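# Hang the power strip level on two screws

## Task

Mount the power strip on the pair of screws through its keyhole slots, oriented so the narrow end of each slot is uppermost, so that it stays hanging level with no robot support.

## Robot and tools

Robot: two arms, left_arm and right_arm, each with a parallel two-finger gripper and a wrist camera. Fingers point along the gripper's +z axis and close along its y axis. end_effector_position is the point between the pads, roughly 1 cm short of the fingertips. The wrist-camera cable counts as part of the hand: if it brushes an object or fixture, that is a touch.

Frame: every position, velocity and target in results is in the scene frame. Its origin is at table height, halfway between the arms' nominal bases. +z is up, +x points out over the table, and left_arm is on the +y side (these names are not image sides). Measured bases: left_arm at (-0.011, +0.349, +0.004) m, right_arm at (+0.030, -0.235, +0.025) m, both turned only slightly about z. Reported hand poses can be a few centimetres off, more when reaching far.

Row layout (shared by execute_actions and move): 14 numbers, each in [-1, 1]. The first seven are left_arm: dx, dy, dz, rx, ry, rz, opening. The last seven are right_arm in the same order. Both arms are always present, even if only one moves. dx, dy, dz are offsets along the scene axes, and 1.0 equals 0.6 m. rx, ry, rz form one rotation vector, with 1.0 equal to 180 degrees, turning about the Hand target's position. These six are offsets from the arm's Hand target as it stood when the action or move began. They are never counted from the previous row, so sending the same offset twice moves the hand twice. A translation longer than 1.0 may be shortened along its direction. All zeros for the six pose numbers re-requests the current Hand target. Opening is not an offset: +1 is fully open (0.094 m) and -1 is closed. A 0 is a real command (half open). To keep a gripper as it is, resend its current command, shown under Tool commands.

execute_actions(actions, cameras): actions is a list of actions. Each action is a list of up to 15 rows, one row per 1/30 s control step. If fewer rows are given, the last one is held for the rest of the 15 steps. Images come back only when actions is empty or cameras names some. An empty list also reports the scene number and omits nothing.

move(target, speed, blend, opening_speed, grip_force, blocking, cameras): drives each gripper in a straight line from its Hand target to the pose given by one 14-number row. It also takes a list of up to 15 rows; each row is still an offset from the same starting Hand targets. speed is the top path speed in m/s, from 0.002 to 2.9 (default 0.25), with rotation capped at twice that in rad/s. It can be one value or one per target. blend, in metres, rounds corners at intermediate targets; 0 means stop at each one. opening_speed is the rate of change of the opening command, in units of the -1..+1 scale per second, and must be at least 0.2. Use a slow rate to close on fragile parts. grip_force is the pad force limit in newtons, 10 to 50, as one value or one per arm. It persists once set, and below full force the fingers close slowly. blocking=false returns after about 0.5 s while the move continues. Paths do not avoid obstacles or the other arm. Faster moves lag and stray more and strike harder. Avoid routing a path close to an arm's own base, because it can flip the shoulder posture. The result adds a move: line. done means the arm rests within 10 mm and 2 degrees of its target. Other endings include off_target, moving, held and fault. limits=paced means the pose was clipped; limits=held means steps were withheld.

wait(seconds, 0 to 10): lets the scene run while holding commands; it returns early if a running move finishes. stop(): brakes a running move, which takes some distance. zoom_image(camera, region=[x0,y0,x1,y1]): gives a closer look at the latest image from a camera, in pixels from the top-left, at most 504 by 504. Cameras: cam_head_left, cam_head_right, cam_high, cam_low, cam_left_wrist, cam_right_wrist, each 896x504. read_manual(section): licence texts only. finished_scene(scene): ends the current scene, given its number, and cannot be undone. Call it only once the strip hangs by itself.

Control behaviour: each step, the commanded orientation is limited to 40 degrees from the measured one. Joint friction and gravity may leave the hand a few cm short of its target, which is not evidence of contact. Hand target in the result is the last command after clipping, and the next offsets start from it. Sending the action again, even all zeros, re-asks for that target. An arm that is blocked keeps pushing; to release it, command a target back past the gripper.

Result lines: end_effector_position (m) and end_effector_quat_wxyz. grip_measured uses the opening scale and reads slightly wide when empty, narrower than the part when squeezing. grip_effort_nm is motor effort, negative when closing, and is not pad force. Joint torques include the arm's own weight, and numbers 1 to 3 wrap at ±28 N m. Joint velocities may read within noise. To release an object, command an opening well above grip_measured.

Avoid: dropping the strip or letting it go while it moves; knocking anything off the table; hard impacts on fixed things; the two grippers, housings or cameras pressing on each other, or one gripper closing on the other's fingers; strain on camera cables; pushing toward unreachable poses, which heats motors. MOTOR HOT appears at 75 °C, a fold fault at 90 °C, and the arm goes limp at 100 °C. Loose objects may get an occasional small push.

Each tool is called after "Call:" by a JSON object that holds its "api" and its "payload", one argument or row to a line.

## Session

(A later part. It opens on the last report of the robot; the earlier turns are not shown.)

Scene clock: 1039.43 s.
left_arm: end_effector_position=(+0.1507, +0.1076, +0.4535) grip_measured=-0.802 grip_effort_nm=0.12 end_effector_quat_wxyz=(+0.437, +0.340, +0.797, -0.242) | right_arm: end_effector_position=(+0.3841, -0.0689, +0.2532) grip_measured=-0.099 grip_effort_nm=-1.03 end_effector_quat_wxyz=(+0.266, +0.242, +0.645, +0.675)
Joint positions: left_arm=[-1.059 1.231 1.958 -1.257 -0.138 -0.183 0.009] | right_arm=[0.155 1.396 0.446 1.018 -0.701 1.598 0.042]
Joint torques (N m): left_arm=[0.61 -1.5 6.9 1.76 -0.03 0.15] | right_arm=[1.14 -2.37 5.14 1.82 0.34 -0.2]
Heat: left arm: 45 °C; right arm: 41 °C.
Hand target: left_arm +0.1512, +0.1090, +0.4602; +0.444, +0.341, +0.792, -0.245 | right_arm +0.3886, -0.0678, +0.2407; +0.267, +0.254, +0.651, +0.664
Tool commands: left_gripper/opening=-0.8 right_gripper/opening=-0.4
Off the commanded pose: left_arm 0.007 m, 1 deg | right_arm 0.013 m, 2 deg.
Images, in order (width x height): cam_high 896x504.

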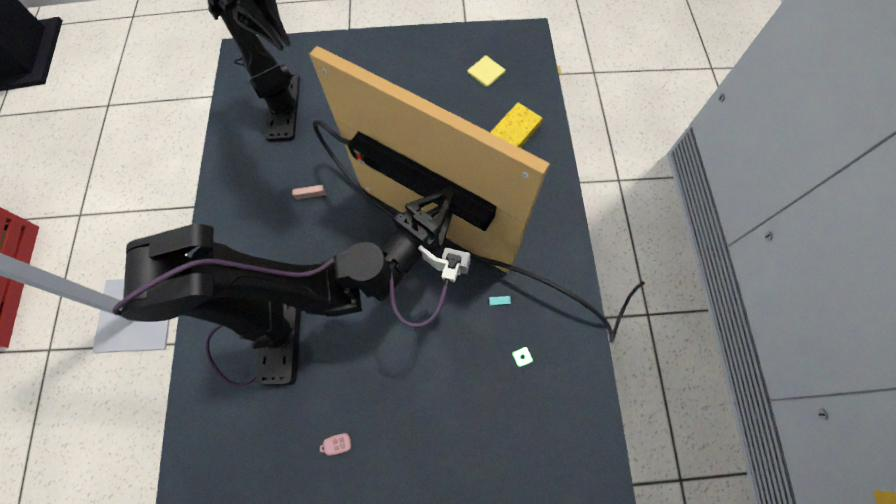

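Call:
{"api": "move", "payload": {
  "target": [0,0,0,0,0,0,-0.8,0,0,-0.005,-0.012,-0.0168,0,-0.4],
  "speed": 0.03,
  "cameras": ["cam_left_wrist"]
}}

Call:
{"api": "zoom_image", "payload": {
  "camera": "cam_left_wrist",
  "region": [300, 50, 420, 370]
}}

Scene clock: 1041.67 s.
left_arm: end_effector_position=(+0.1507, +0.1076, +0.4535) grip_measured=-0.802 grip_effort_nm=0.12 end_effector_quat_wxyz=(+0.437, +0.340, +0.797, -0.242) | right_arm: end_effector_position=(+0.3841, -0.0691, +0.2527) grip_measured=-0.099 grip_effort_nm=-1.03 end_effector_quat_wxyz=(+0.270, +0.237, +0.641, +0.678)
Joint positions: left_arm=[-1.059 1.231 1.958 -1.257 -0.138 -0.183 0.009] | right_arm=[0.154 1.414 0.437 1.064 -0.701 1.603 0.042]
Joint torques (N m): left_arm=[0.61 -1.48 6.91 1.76 -0.03 0.16] | right_arm=[1.03 -1.96 4.77 1.83 0.28 -0.75]
Heat: left arm: 45 °C; right arm: 41 °C.
Hand target: left_arm +0.1512, +0.1090, +0.4602; +0.444, +0.341, +0.792, -0.245 | right_arm +0.3886, -0.0678, +0.2377; +0.289, +0.231, +0.656, +0.658
Off the commanded pose: left_arm 0.007 m, 1 deg | right_arm 0.016 m, 4 deg.
move: off_target (right_arm)
camera_calibration:
cam_left_wrist: T_world_to_cam=[[-0.750659, -0.654568, 0.0897261, 0.142298], [-0.574964, 0.580308, -0.576765, 0.323661], [0.325463, -0.484544, -0.811967, 0.458554], [0, 0, 0, 1]] pos_world=[0.143668, 0.12751, 0.546239]
Images, in order (width x height): cam_left_wrist 896x504.

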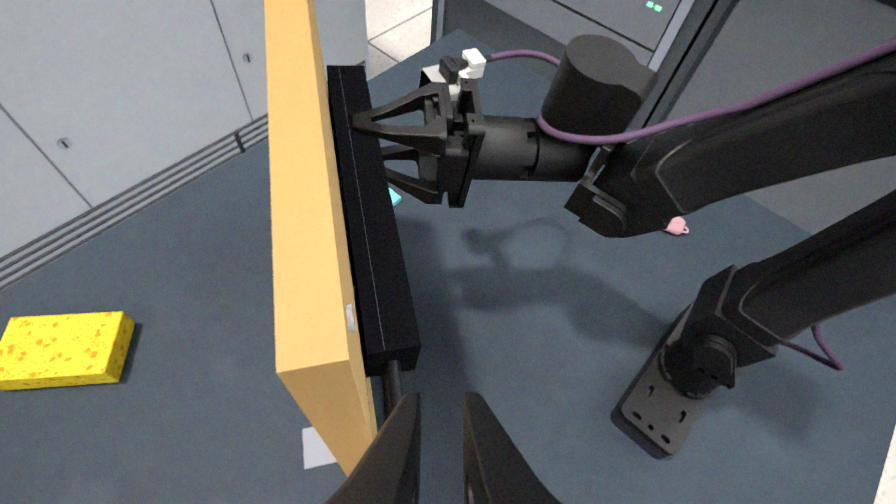

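Scaled by 1.575 from the camera's 896x504 image, which has a finer 1280x720 frame.

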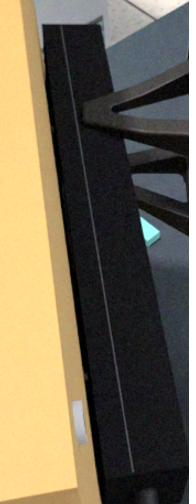

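Call:
{"api": "move", "payload": {
  "target": [
    [0,0,0,0,0,0,-0.8,0.0035,-0.0066,-0.006,-0.009,0.0065,0,-0.4],
    [0,0,0,0,0,0,-0.8,-0.0073,0.0012,-0.010,-0.009,0.0065,0,-0.4],
    [0,0,0,0,0,0,-0.8,-0.0019,-0.0027,-0.010,-0.009,0.0065,0,-0.4]
  ],
  "speed": 0.04,
  "blend": [0.002,0.002,0],
  "cameras": []
}}

Scene clock: 1044.77 s.
left_arm: end_effector_position=(+0.1507, +0.1076, +0.4535) grip_measured=-0.802 grip_effort_nm=0.12 end_effector_quat_wxyz=(+0.437, +0.340, +0.797, -0.242) | right_arm: end_effector_position=(+0.3839, -0.0692, +0.2523) grip_measured=-0.099 grip_effort_nm=-1.03 end_effector_quat_wxyz=(+0.270, +0.237, +0.642, +0.678)
Joint positions: left_arm=[-1.059 1.231 1.958 -1.257 -0.138 -0.183 0.009] | right_arm=[0.153 1.414 0.437 1.062 -0.703 1.6 0.042]
Joint torques (N m): left_arm=[0.61 -1.48 6.91 1.76 -0.03 0.15] | right_arm=[0.31 -3.15 4.86 1.35 0.12 -0.92]
Heat: left arm: 45 °C; right arm: 41 °C.
Hand target: left_arm +0.1512, +0.1090, +0.4602; +0.444, +0.341, +0.792, -0.245 | right_arm +0.3874, -0.0693, +0.2318; +0.286, +0.234, +0.668, +0.646
Off the commanded pose: left_arm 0.007 m, 1 deg | right_arm 0.021 m, 5 deg.
move: off_target (right_arm)
No camera images: "cameras" was empty.

Call:
{"api": "wait", "payload": {
  "seconds": 0,
  "cameras": ["cam_high"]
}}

Call:
{"api": "zoom_image", "payload": {
  "camera": "cam_high",
  "region": [440, 170, 540, 240]
}}

Scene clock: 1046.03 s.
left_arm: end_effector_position=(+0.1507, +0.1076, +0.4535) grip_measured=-0.802 grip_effort_nm=0.12 end_effector_quat_wxyz=(+0.437, +0.340, +0.797, -0.242) | right_arm: end_effector_position=(+0.3839, -0.0692, +0.2523) grip_measured=-0.099 grip_effort_nm=-1.03 end_effector_quat_wxyz=(+0.270, +0.237, +0.642, +0.678)
Joint positions: left_arm=[-1.059 1.231 1.958 -1.257 -0.138 -0.183 0.009] | right_arm=[0.153 1.414 0.437 1.062 -0.703 1.6 0.042]
Joint torques (N m): left_arm=[0.59 -1.48 6.91 1.76 -0.03 0.15] | right_arm=[0.42 -3.14 4.64 1.35 0.15 -0.95]
Heat: left arm: 45 °C; right arm: 41 °C.
Hand target: left_arm +0.1512, +0.1090, +0.4602; +0.444, +0.341, +0.792, -0.245 | right_arm +0.3874, -0.0693, +0.2318; +0.286, +0.234, +0.668, +0.646
Tool commands: left_gripper/opening=-0.8 right_gripper/opening=-0.4
Off the commanded pose: left_arm 0.007 m, 1 deg | right_arm 0.021 m, 5 deg.
Images, in order (width x height): cam_high 896x504.

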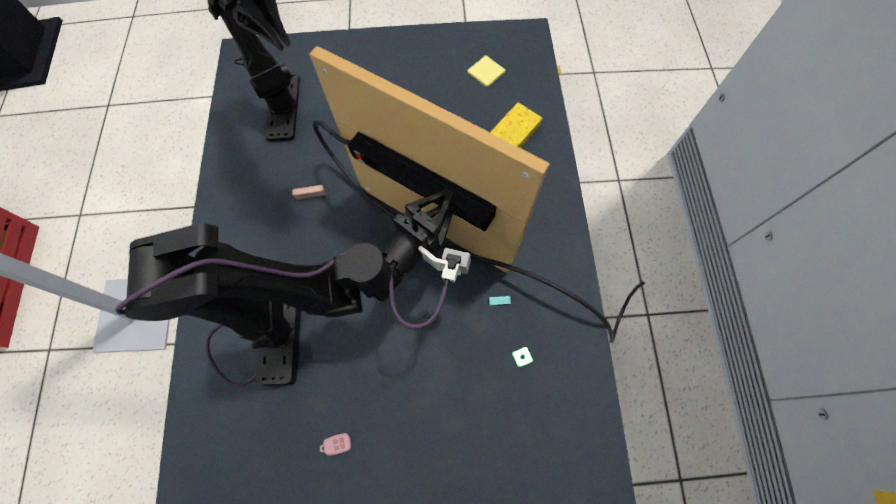

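Scaled by 5.040 from the camera's 896x504 image, which has a finer 1280x720 frame.

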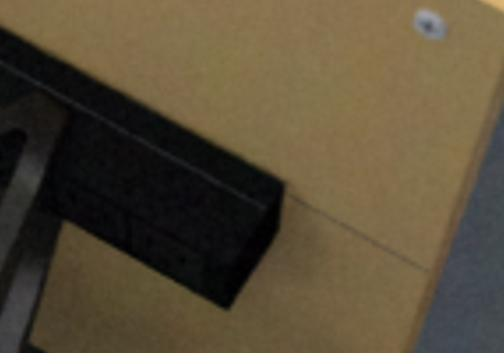

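Call:
{"api": "move", "payload": {
  "target": [0,0,0,0,0,0,-0.8,0,0,-0.004,0.022,0.031,0,-0.4],
  "speed": 0.05,
  "cameras": []
}}

Scene clock: 1048.43 s.
left_arm: end_effector_position=(+0.1507, +0.1076, +0.4535) grip_measured=-0.802 grip_effort_nm=0.12 end_effector_quat_wxyz=(+0.437, +0.340, +0.797, -0.242) | right_arm: end_effector_position=(+0.3840, -0.0692, +0.2519) grip_measured=-0.099 grip_effort_nm=-1.03 end_effector_quat_wxyz=(+0.265, +0.241, +0.641, +0.679)
Joint positions: left_arm=[-1.059 1.231 1.958 -1.257 -0.138 -0.183 0.009] | right_arm=[0.153 1.414 0.437 1.06 -0.703 1.612 0.042]
Joint torques (N m): left_arm=[0.61 -1.48 6.91 1.76 -0.03 0.15] | right_arm=[0.66 -4.45 4.86 0.93 0.23 -0.13]
Heat: left arm: 45 °C; right arm: 41 °C.
Hand target: left_arm +0.1512, +0.1090, +0.4602; +0.444, +0.341, +0.792, -0.245 | right_arm +0.3874, -0.0693, +0.2293; +0.244, +0.275, +0.658, +0.657
Off the commanded pose: left_arm 0.007 m, 1 deg | right_arm 0.023 m, 6 deg.
move: off_target (right_arm)
No camera images: "cameras" was empty.

Call:
{"api": "move", "payload": {
  "target": [0,0,0,0,0,0,-0.8,0.001,0.0013,-0.010,0.016,0.0226,0,-0.4],
  "speed": 0.05,
  "cameras": []
}}

Scene clock: 1050.20 s.
left_arm: end_effector_position=(+0.1507, +0.1076, +0.4535) grip_measured=-0.802 grip_effort_nm=0.12 end_effector_quat_wxyz=(+0.437, +0.340, +0.797, -0.242) | right_arm: end_effector_position=(+0.3840, -0.0693, +0.2520) grip_measured=-0.099 grip_effort_nm=-1.03 end_effector_quat_wxyz=(+0.261, +0.245, +0.639, +0.681)
Joint positions: left_arm=[-1.059 1.231 1.958 -1.257 -0.138 -0.183 0.009] | right_arm=[0.153 1.413 0.437 1.059 -0.703 1.624 0.042]
Joint torques (N m): left_arm=[0.59 -1.48 6.91 1.76 -0.03 0.16] | right_arm=[0.99 -3.1 4.38 1.04 0.25 0.52]
Heat: left arm: 45 °C; right arm: 40 °C.
Hand target: left_arm +0.1512, +0.1090, +0.4602; +0.444, +0.341, +0.792, -0.245 | right_arm +0.3881, -0.0686, +0.2233; +0.214, +0.304, +0.650, +0.663
Off the commanded pose: left_arm 0.007 m, 1 deg | right_arm 0.029 m, 9 deg.
move: off_target (right_arm)
No camera images: "cameras" was empty.

Call:
{"api": "move", "payload": {
  "target": [0,0,0,0,0,0,-0.8,-0.003,-0.002,0.048,-0.0097,-0.0136,0,-0.4],
  "speed": 0.05,
  "cameras": []
}}

Scene clock: 1052.67 s.
left_arm: end_effector_position=(+0.1507, +0.1076, +0.4535) grip_measured=-0.802 grip_effort_nm=0.12 end_effector_quat_wxyz=(+0.437, +0.340, +0.797, -0.242) | right_arm: end_effector_position=(+0.3829, -0.0695, +0.2433) grip_measured=-0.100 grip_effort_nm=-1.03 end_effector_quat_wxyz=(+0.236, +0.276, +0.659, +0.658)
Joint positions: left_arm=[-1.059 1.231 1.958 -1.257 -0.138 -0.183 0.009] | right_arm=[0.156 1.348 0.463 0.856 -0.695 1.605 0.042]
Joint torques (N m): left_arm=[0.61 -1.5 6.91 1.76 -0.03 0.15] | right_arm=[0.03 -5.96 8.35 1.47 0.12 0.26]
Heat: left arm: 45 °C; right arm: 40 °C.
Hand target: left_arm +0.1512, +0.1090, +0.4602; +0.444, +0.341, +0.792, -0.245 | right_arm +0.3863, -0.0699, +0.2522; +0.233, +0.286, +0.655, +0.659
Off the commanded pose: left_arm 0.007 m, 1 deg | right_arm 0.009 m, 1 deg.
move: done
No camera images: "cameras" was empty.

Call:
{"api": "move", "payload": {
  "target": [0,0,0,0,0,0,-0.8,0,0,-0.004,0,0,0,0.2],
  "speed": 0.03,
  "opening_speed": 0.4,
  "cameras": ["cam_high"]
}}

Call:
{"api": "zoom_image", "payload": {
  "camera": "cam_high",
  "region": [440, 170, 540, 240]
}}

Scene clock: 1055.30 s.
left_arm: end_effector_position=(+0.1507, +0.1076, +0.4535) grip_measured=-0.802 grip_effort_nm=0.12 end_effector_quat_wxyz=(+0.437, +0.340, +0.797, -0.242) | right_arm: end_effector_position=(+0.3829, -0.0696, +0.2385) grip_measured=+0.198 grip_effort_nm=0.08 end_effector_quat_wxyz=(+0.220, +0.292, +0.659, +0.657)
Joint positions: left_arm=[-1.059 1.231 1.958 -1.257 -0.138 -0.183 0.009] | right_arm=[0.156 1.348 0.463 0.833 -0.693 1.632 0.056]
Joint torques (N m): left_arm=[0.59 -1.5 6.91 1.75 -0.03 0.16] | right_arm=[0.32 -5.65 7.66 1.82 0.11 -0.07]
Heat: left arm: 45 °C; right arm: 41 °C.
Hand target: left_arm +0.1512, +0.1090, +0.4602; +0.444, +0.341, +0.792, -0.245 | right_arm +0.3863, -0.0698, +0.2498; +0.232, +0.286, +0.655, +0.659
Off the commanded pose: left_arm 0.007 m, 1 deg | right_arm 0.012 m, 2 deg.
move: off_target (right_arm)
Images, in order (width x height): cam_high 896x504.

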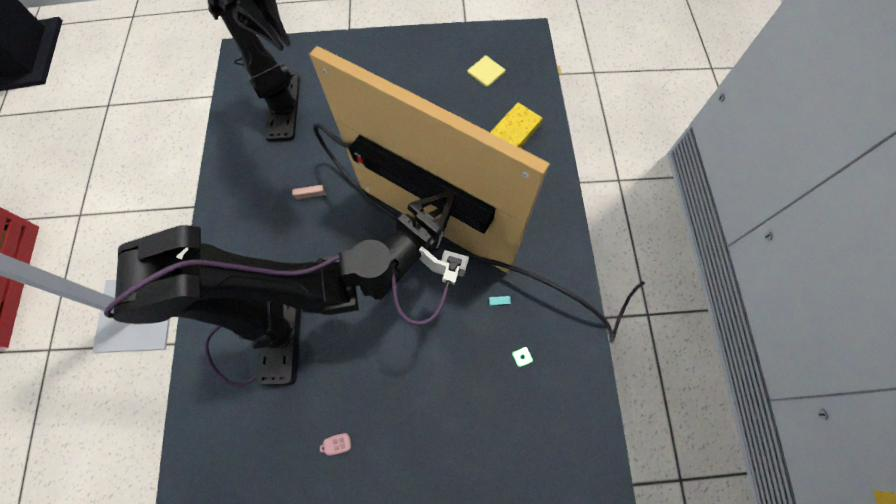

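Scaled by 5.040 from the camera's 896x504 image, which has a finer 1280x720 frame.

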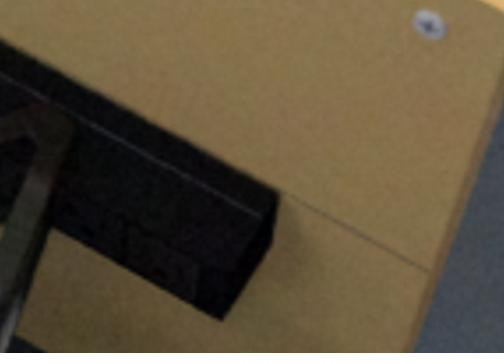

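Call:
{"api": "move", "payload": {
  "target": [
    [0,0,0,0,0,0,-0.8,0,0,0,0,0,0,1.0],
    [0,0,0,0,0,0,-0.8,-0.117,-0.163,0,0,0,0,1.0]
  ],
  "speed": [0.03,0.05],
  "opening_speed": 0.6,
  "cameras": []
}}

Scene clock: 1060.63 s.
left_arm: end_effector_position=(+0.1507, +0.1076, +0.4535) grip_measured=-0.802 grip_effort_nm=0.12 end_effector_quat_wxyz=(+0.437, +0.340, +0.797, -0.242) | right_arm: end_effector_position=(+0.3199, -0.1681, +0.2504) grip_measured=+0.998 grip_effort_nm=0.08 end_effector_quat_wxyz=(+0.228, +0.293, +0.652, +0.661)
Joint positions: left_arm=[-1.059 1.231 1.958 -1.257 -0.138 -0.183 0.009] | right_arm=[-0.355 1.015 0.327 0.628 -1.191 1.605 0.094]
Joint torques (N m): left_arm=[0.59 -1.48 6.91 1.76 -0.03 0.15] | right_arm=[-0.49 -3.37 5.38 1.6 -0.13 -0.18]
Heat: left arm: 45 °C; right arm: 41 °C.
Hand target: left_arm +0.1512, +0.1090, +0.4602; +0.444, +0.341, +0.792, -0.245 | right_arm +0.3161, -0.1676, +0.2498; +0.232, +0.286, +0.655, +0.659
Off the commanded pose: left_arm 0.007 m, 1 deg | right_arm 0.004 m, 1 deg.
move: done
No camera images: "cameras" was empty.

Retreated. Verify level with one look.

Call:
{"api": "wait", "payload": {
  "seconds": 1,
  "cameras": ["cam_high"]
}}

Call:
{"api": "zoom_image", "payload": {
  "camera": "cam_high",
  "region": [340, 120, 520, 245]
}}

Scene clock: 1062.03 s.
left_arm: end_effector_position=(+0.1507, +0.1076, +0.4535) grip_measured=-0.802 grip_effort_nm=0.12 end_effector_quat_wxyz=(+0.437, +0.340, +0.797, -0.242) | right_arm: end_effector_position=(+0.3198, -0.1681, +0.2503) grip_measured=+0.998 grip_effort_nm=0.08 end_effector_quat_wxyz=(+0.228, +0.293, +0.652, +0.661)
Joint positions: left_arm=[-1.059 1.231 1.958 -1.257 -0.138 -0.183 0.009] | right_arm=[-0.355 1.015 0.327 0.628 -1.191 1.604 0.094]
Joint torques (N m): left_arm=[0.61 -1.48 6.91 1.77 -0.03 0.15] | right_arm=[-0.53 -3.15 5.11 1.61 -0.13 -0.14]
Heat: left arm: 45 °C; right arm: 41 °C.
Hand target: left_arm +0.1512, +0.1090, +0.4602; +0.444, +0.341, +0.792, -0.245 | right_arm +0.3161, -0.1676, +0.2497; +0.232, +0.287, +0.655, +0.659
Tool commands: left_gripper/opening=-0.8 right_gripper/opening=+1.0
Off the commanded pose: left_arm 0.007 m, 1 deg | right_arm 0.004 m, 1 deg.
wait: 1.00 s; at rest from the start
Images, in order (width x height): cam_high 896x504.

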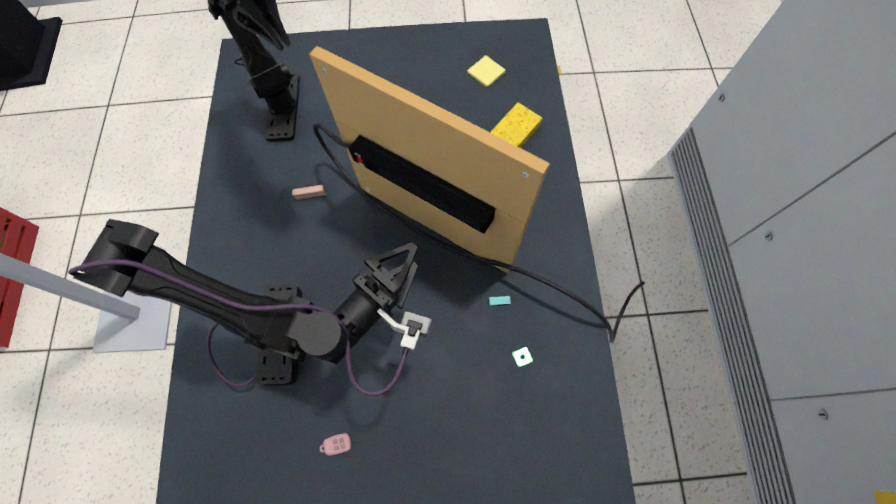

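Scaled by 2.800 from the camera's 896x504 image, which has a finer 1280x720 frame.

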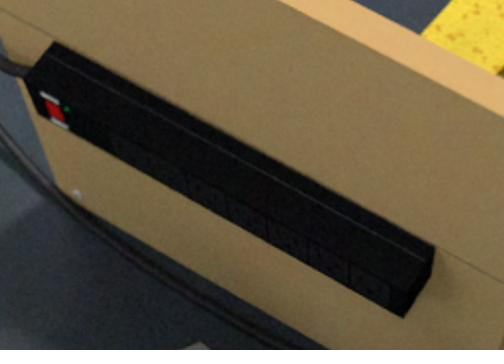

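Call:
{"api": "finished_scene", "payload": {
  "scene": 2
}}

The scene is finished: the task was done.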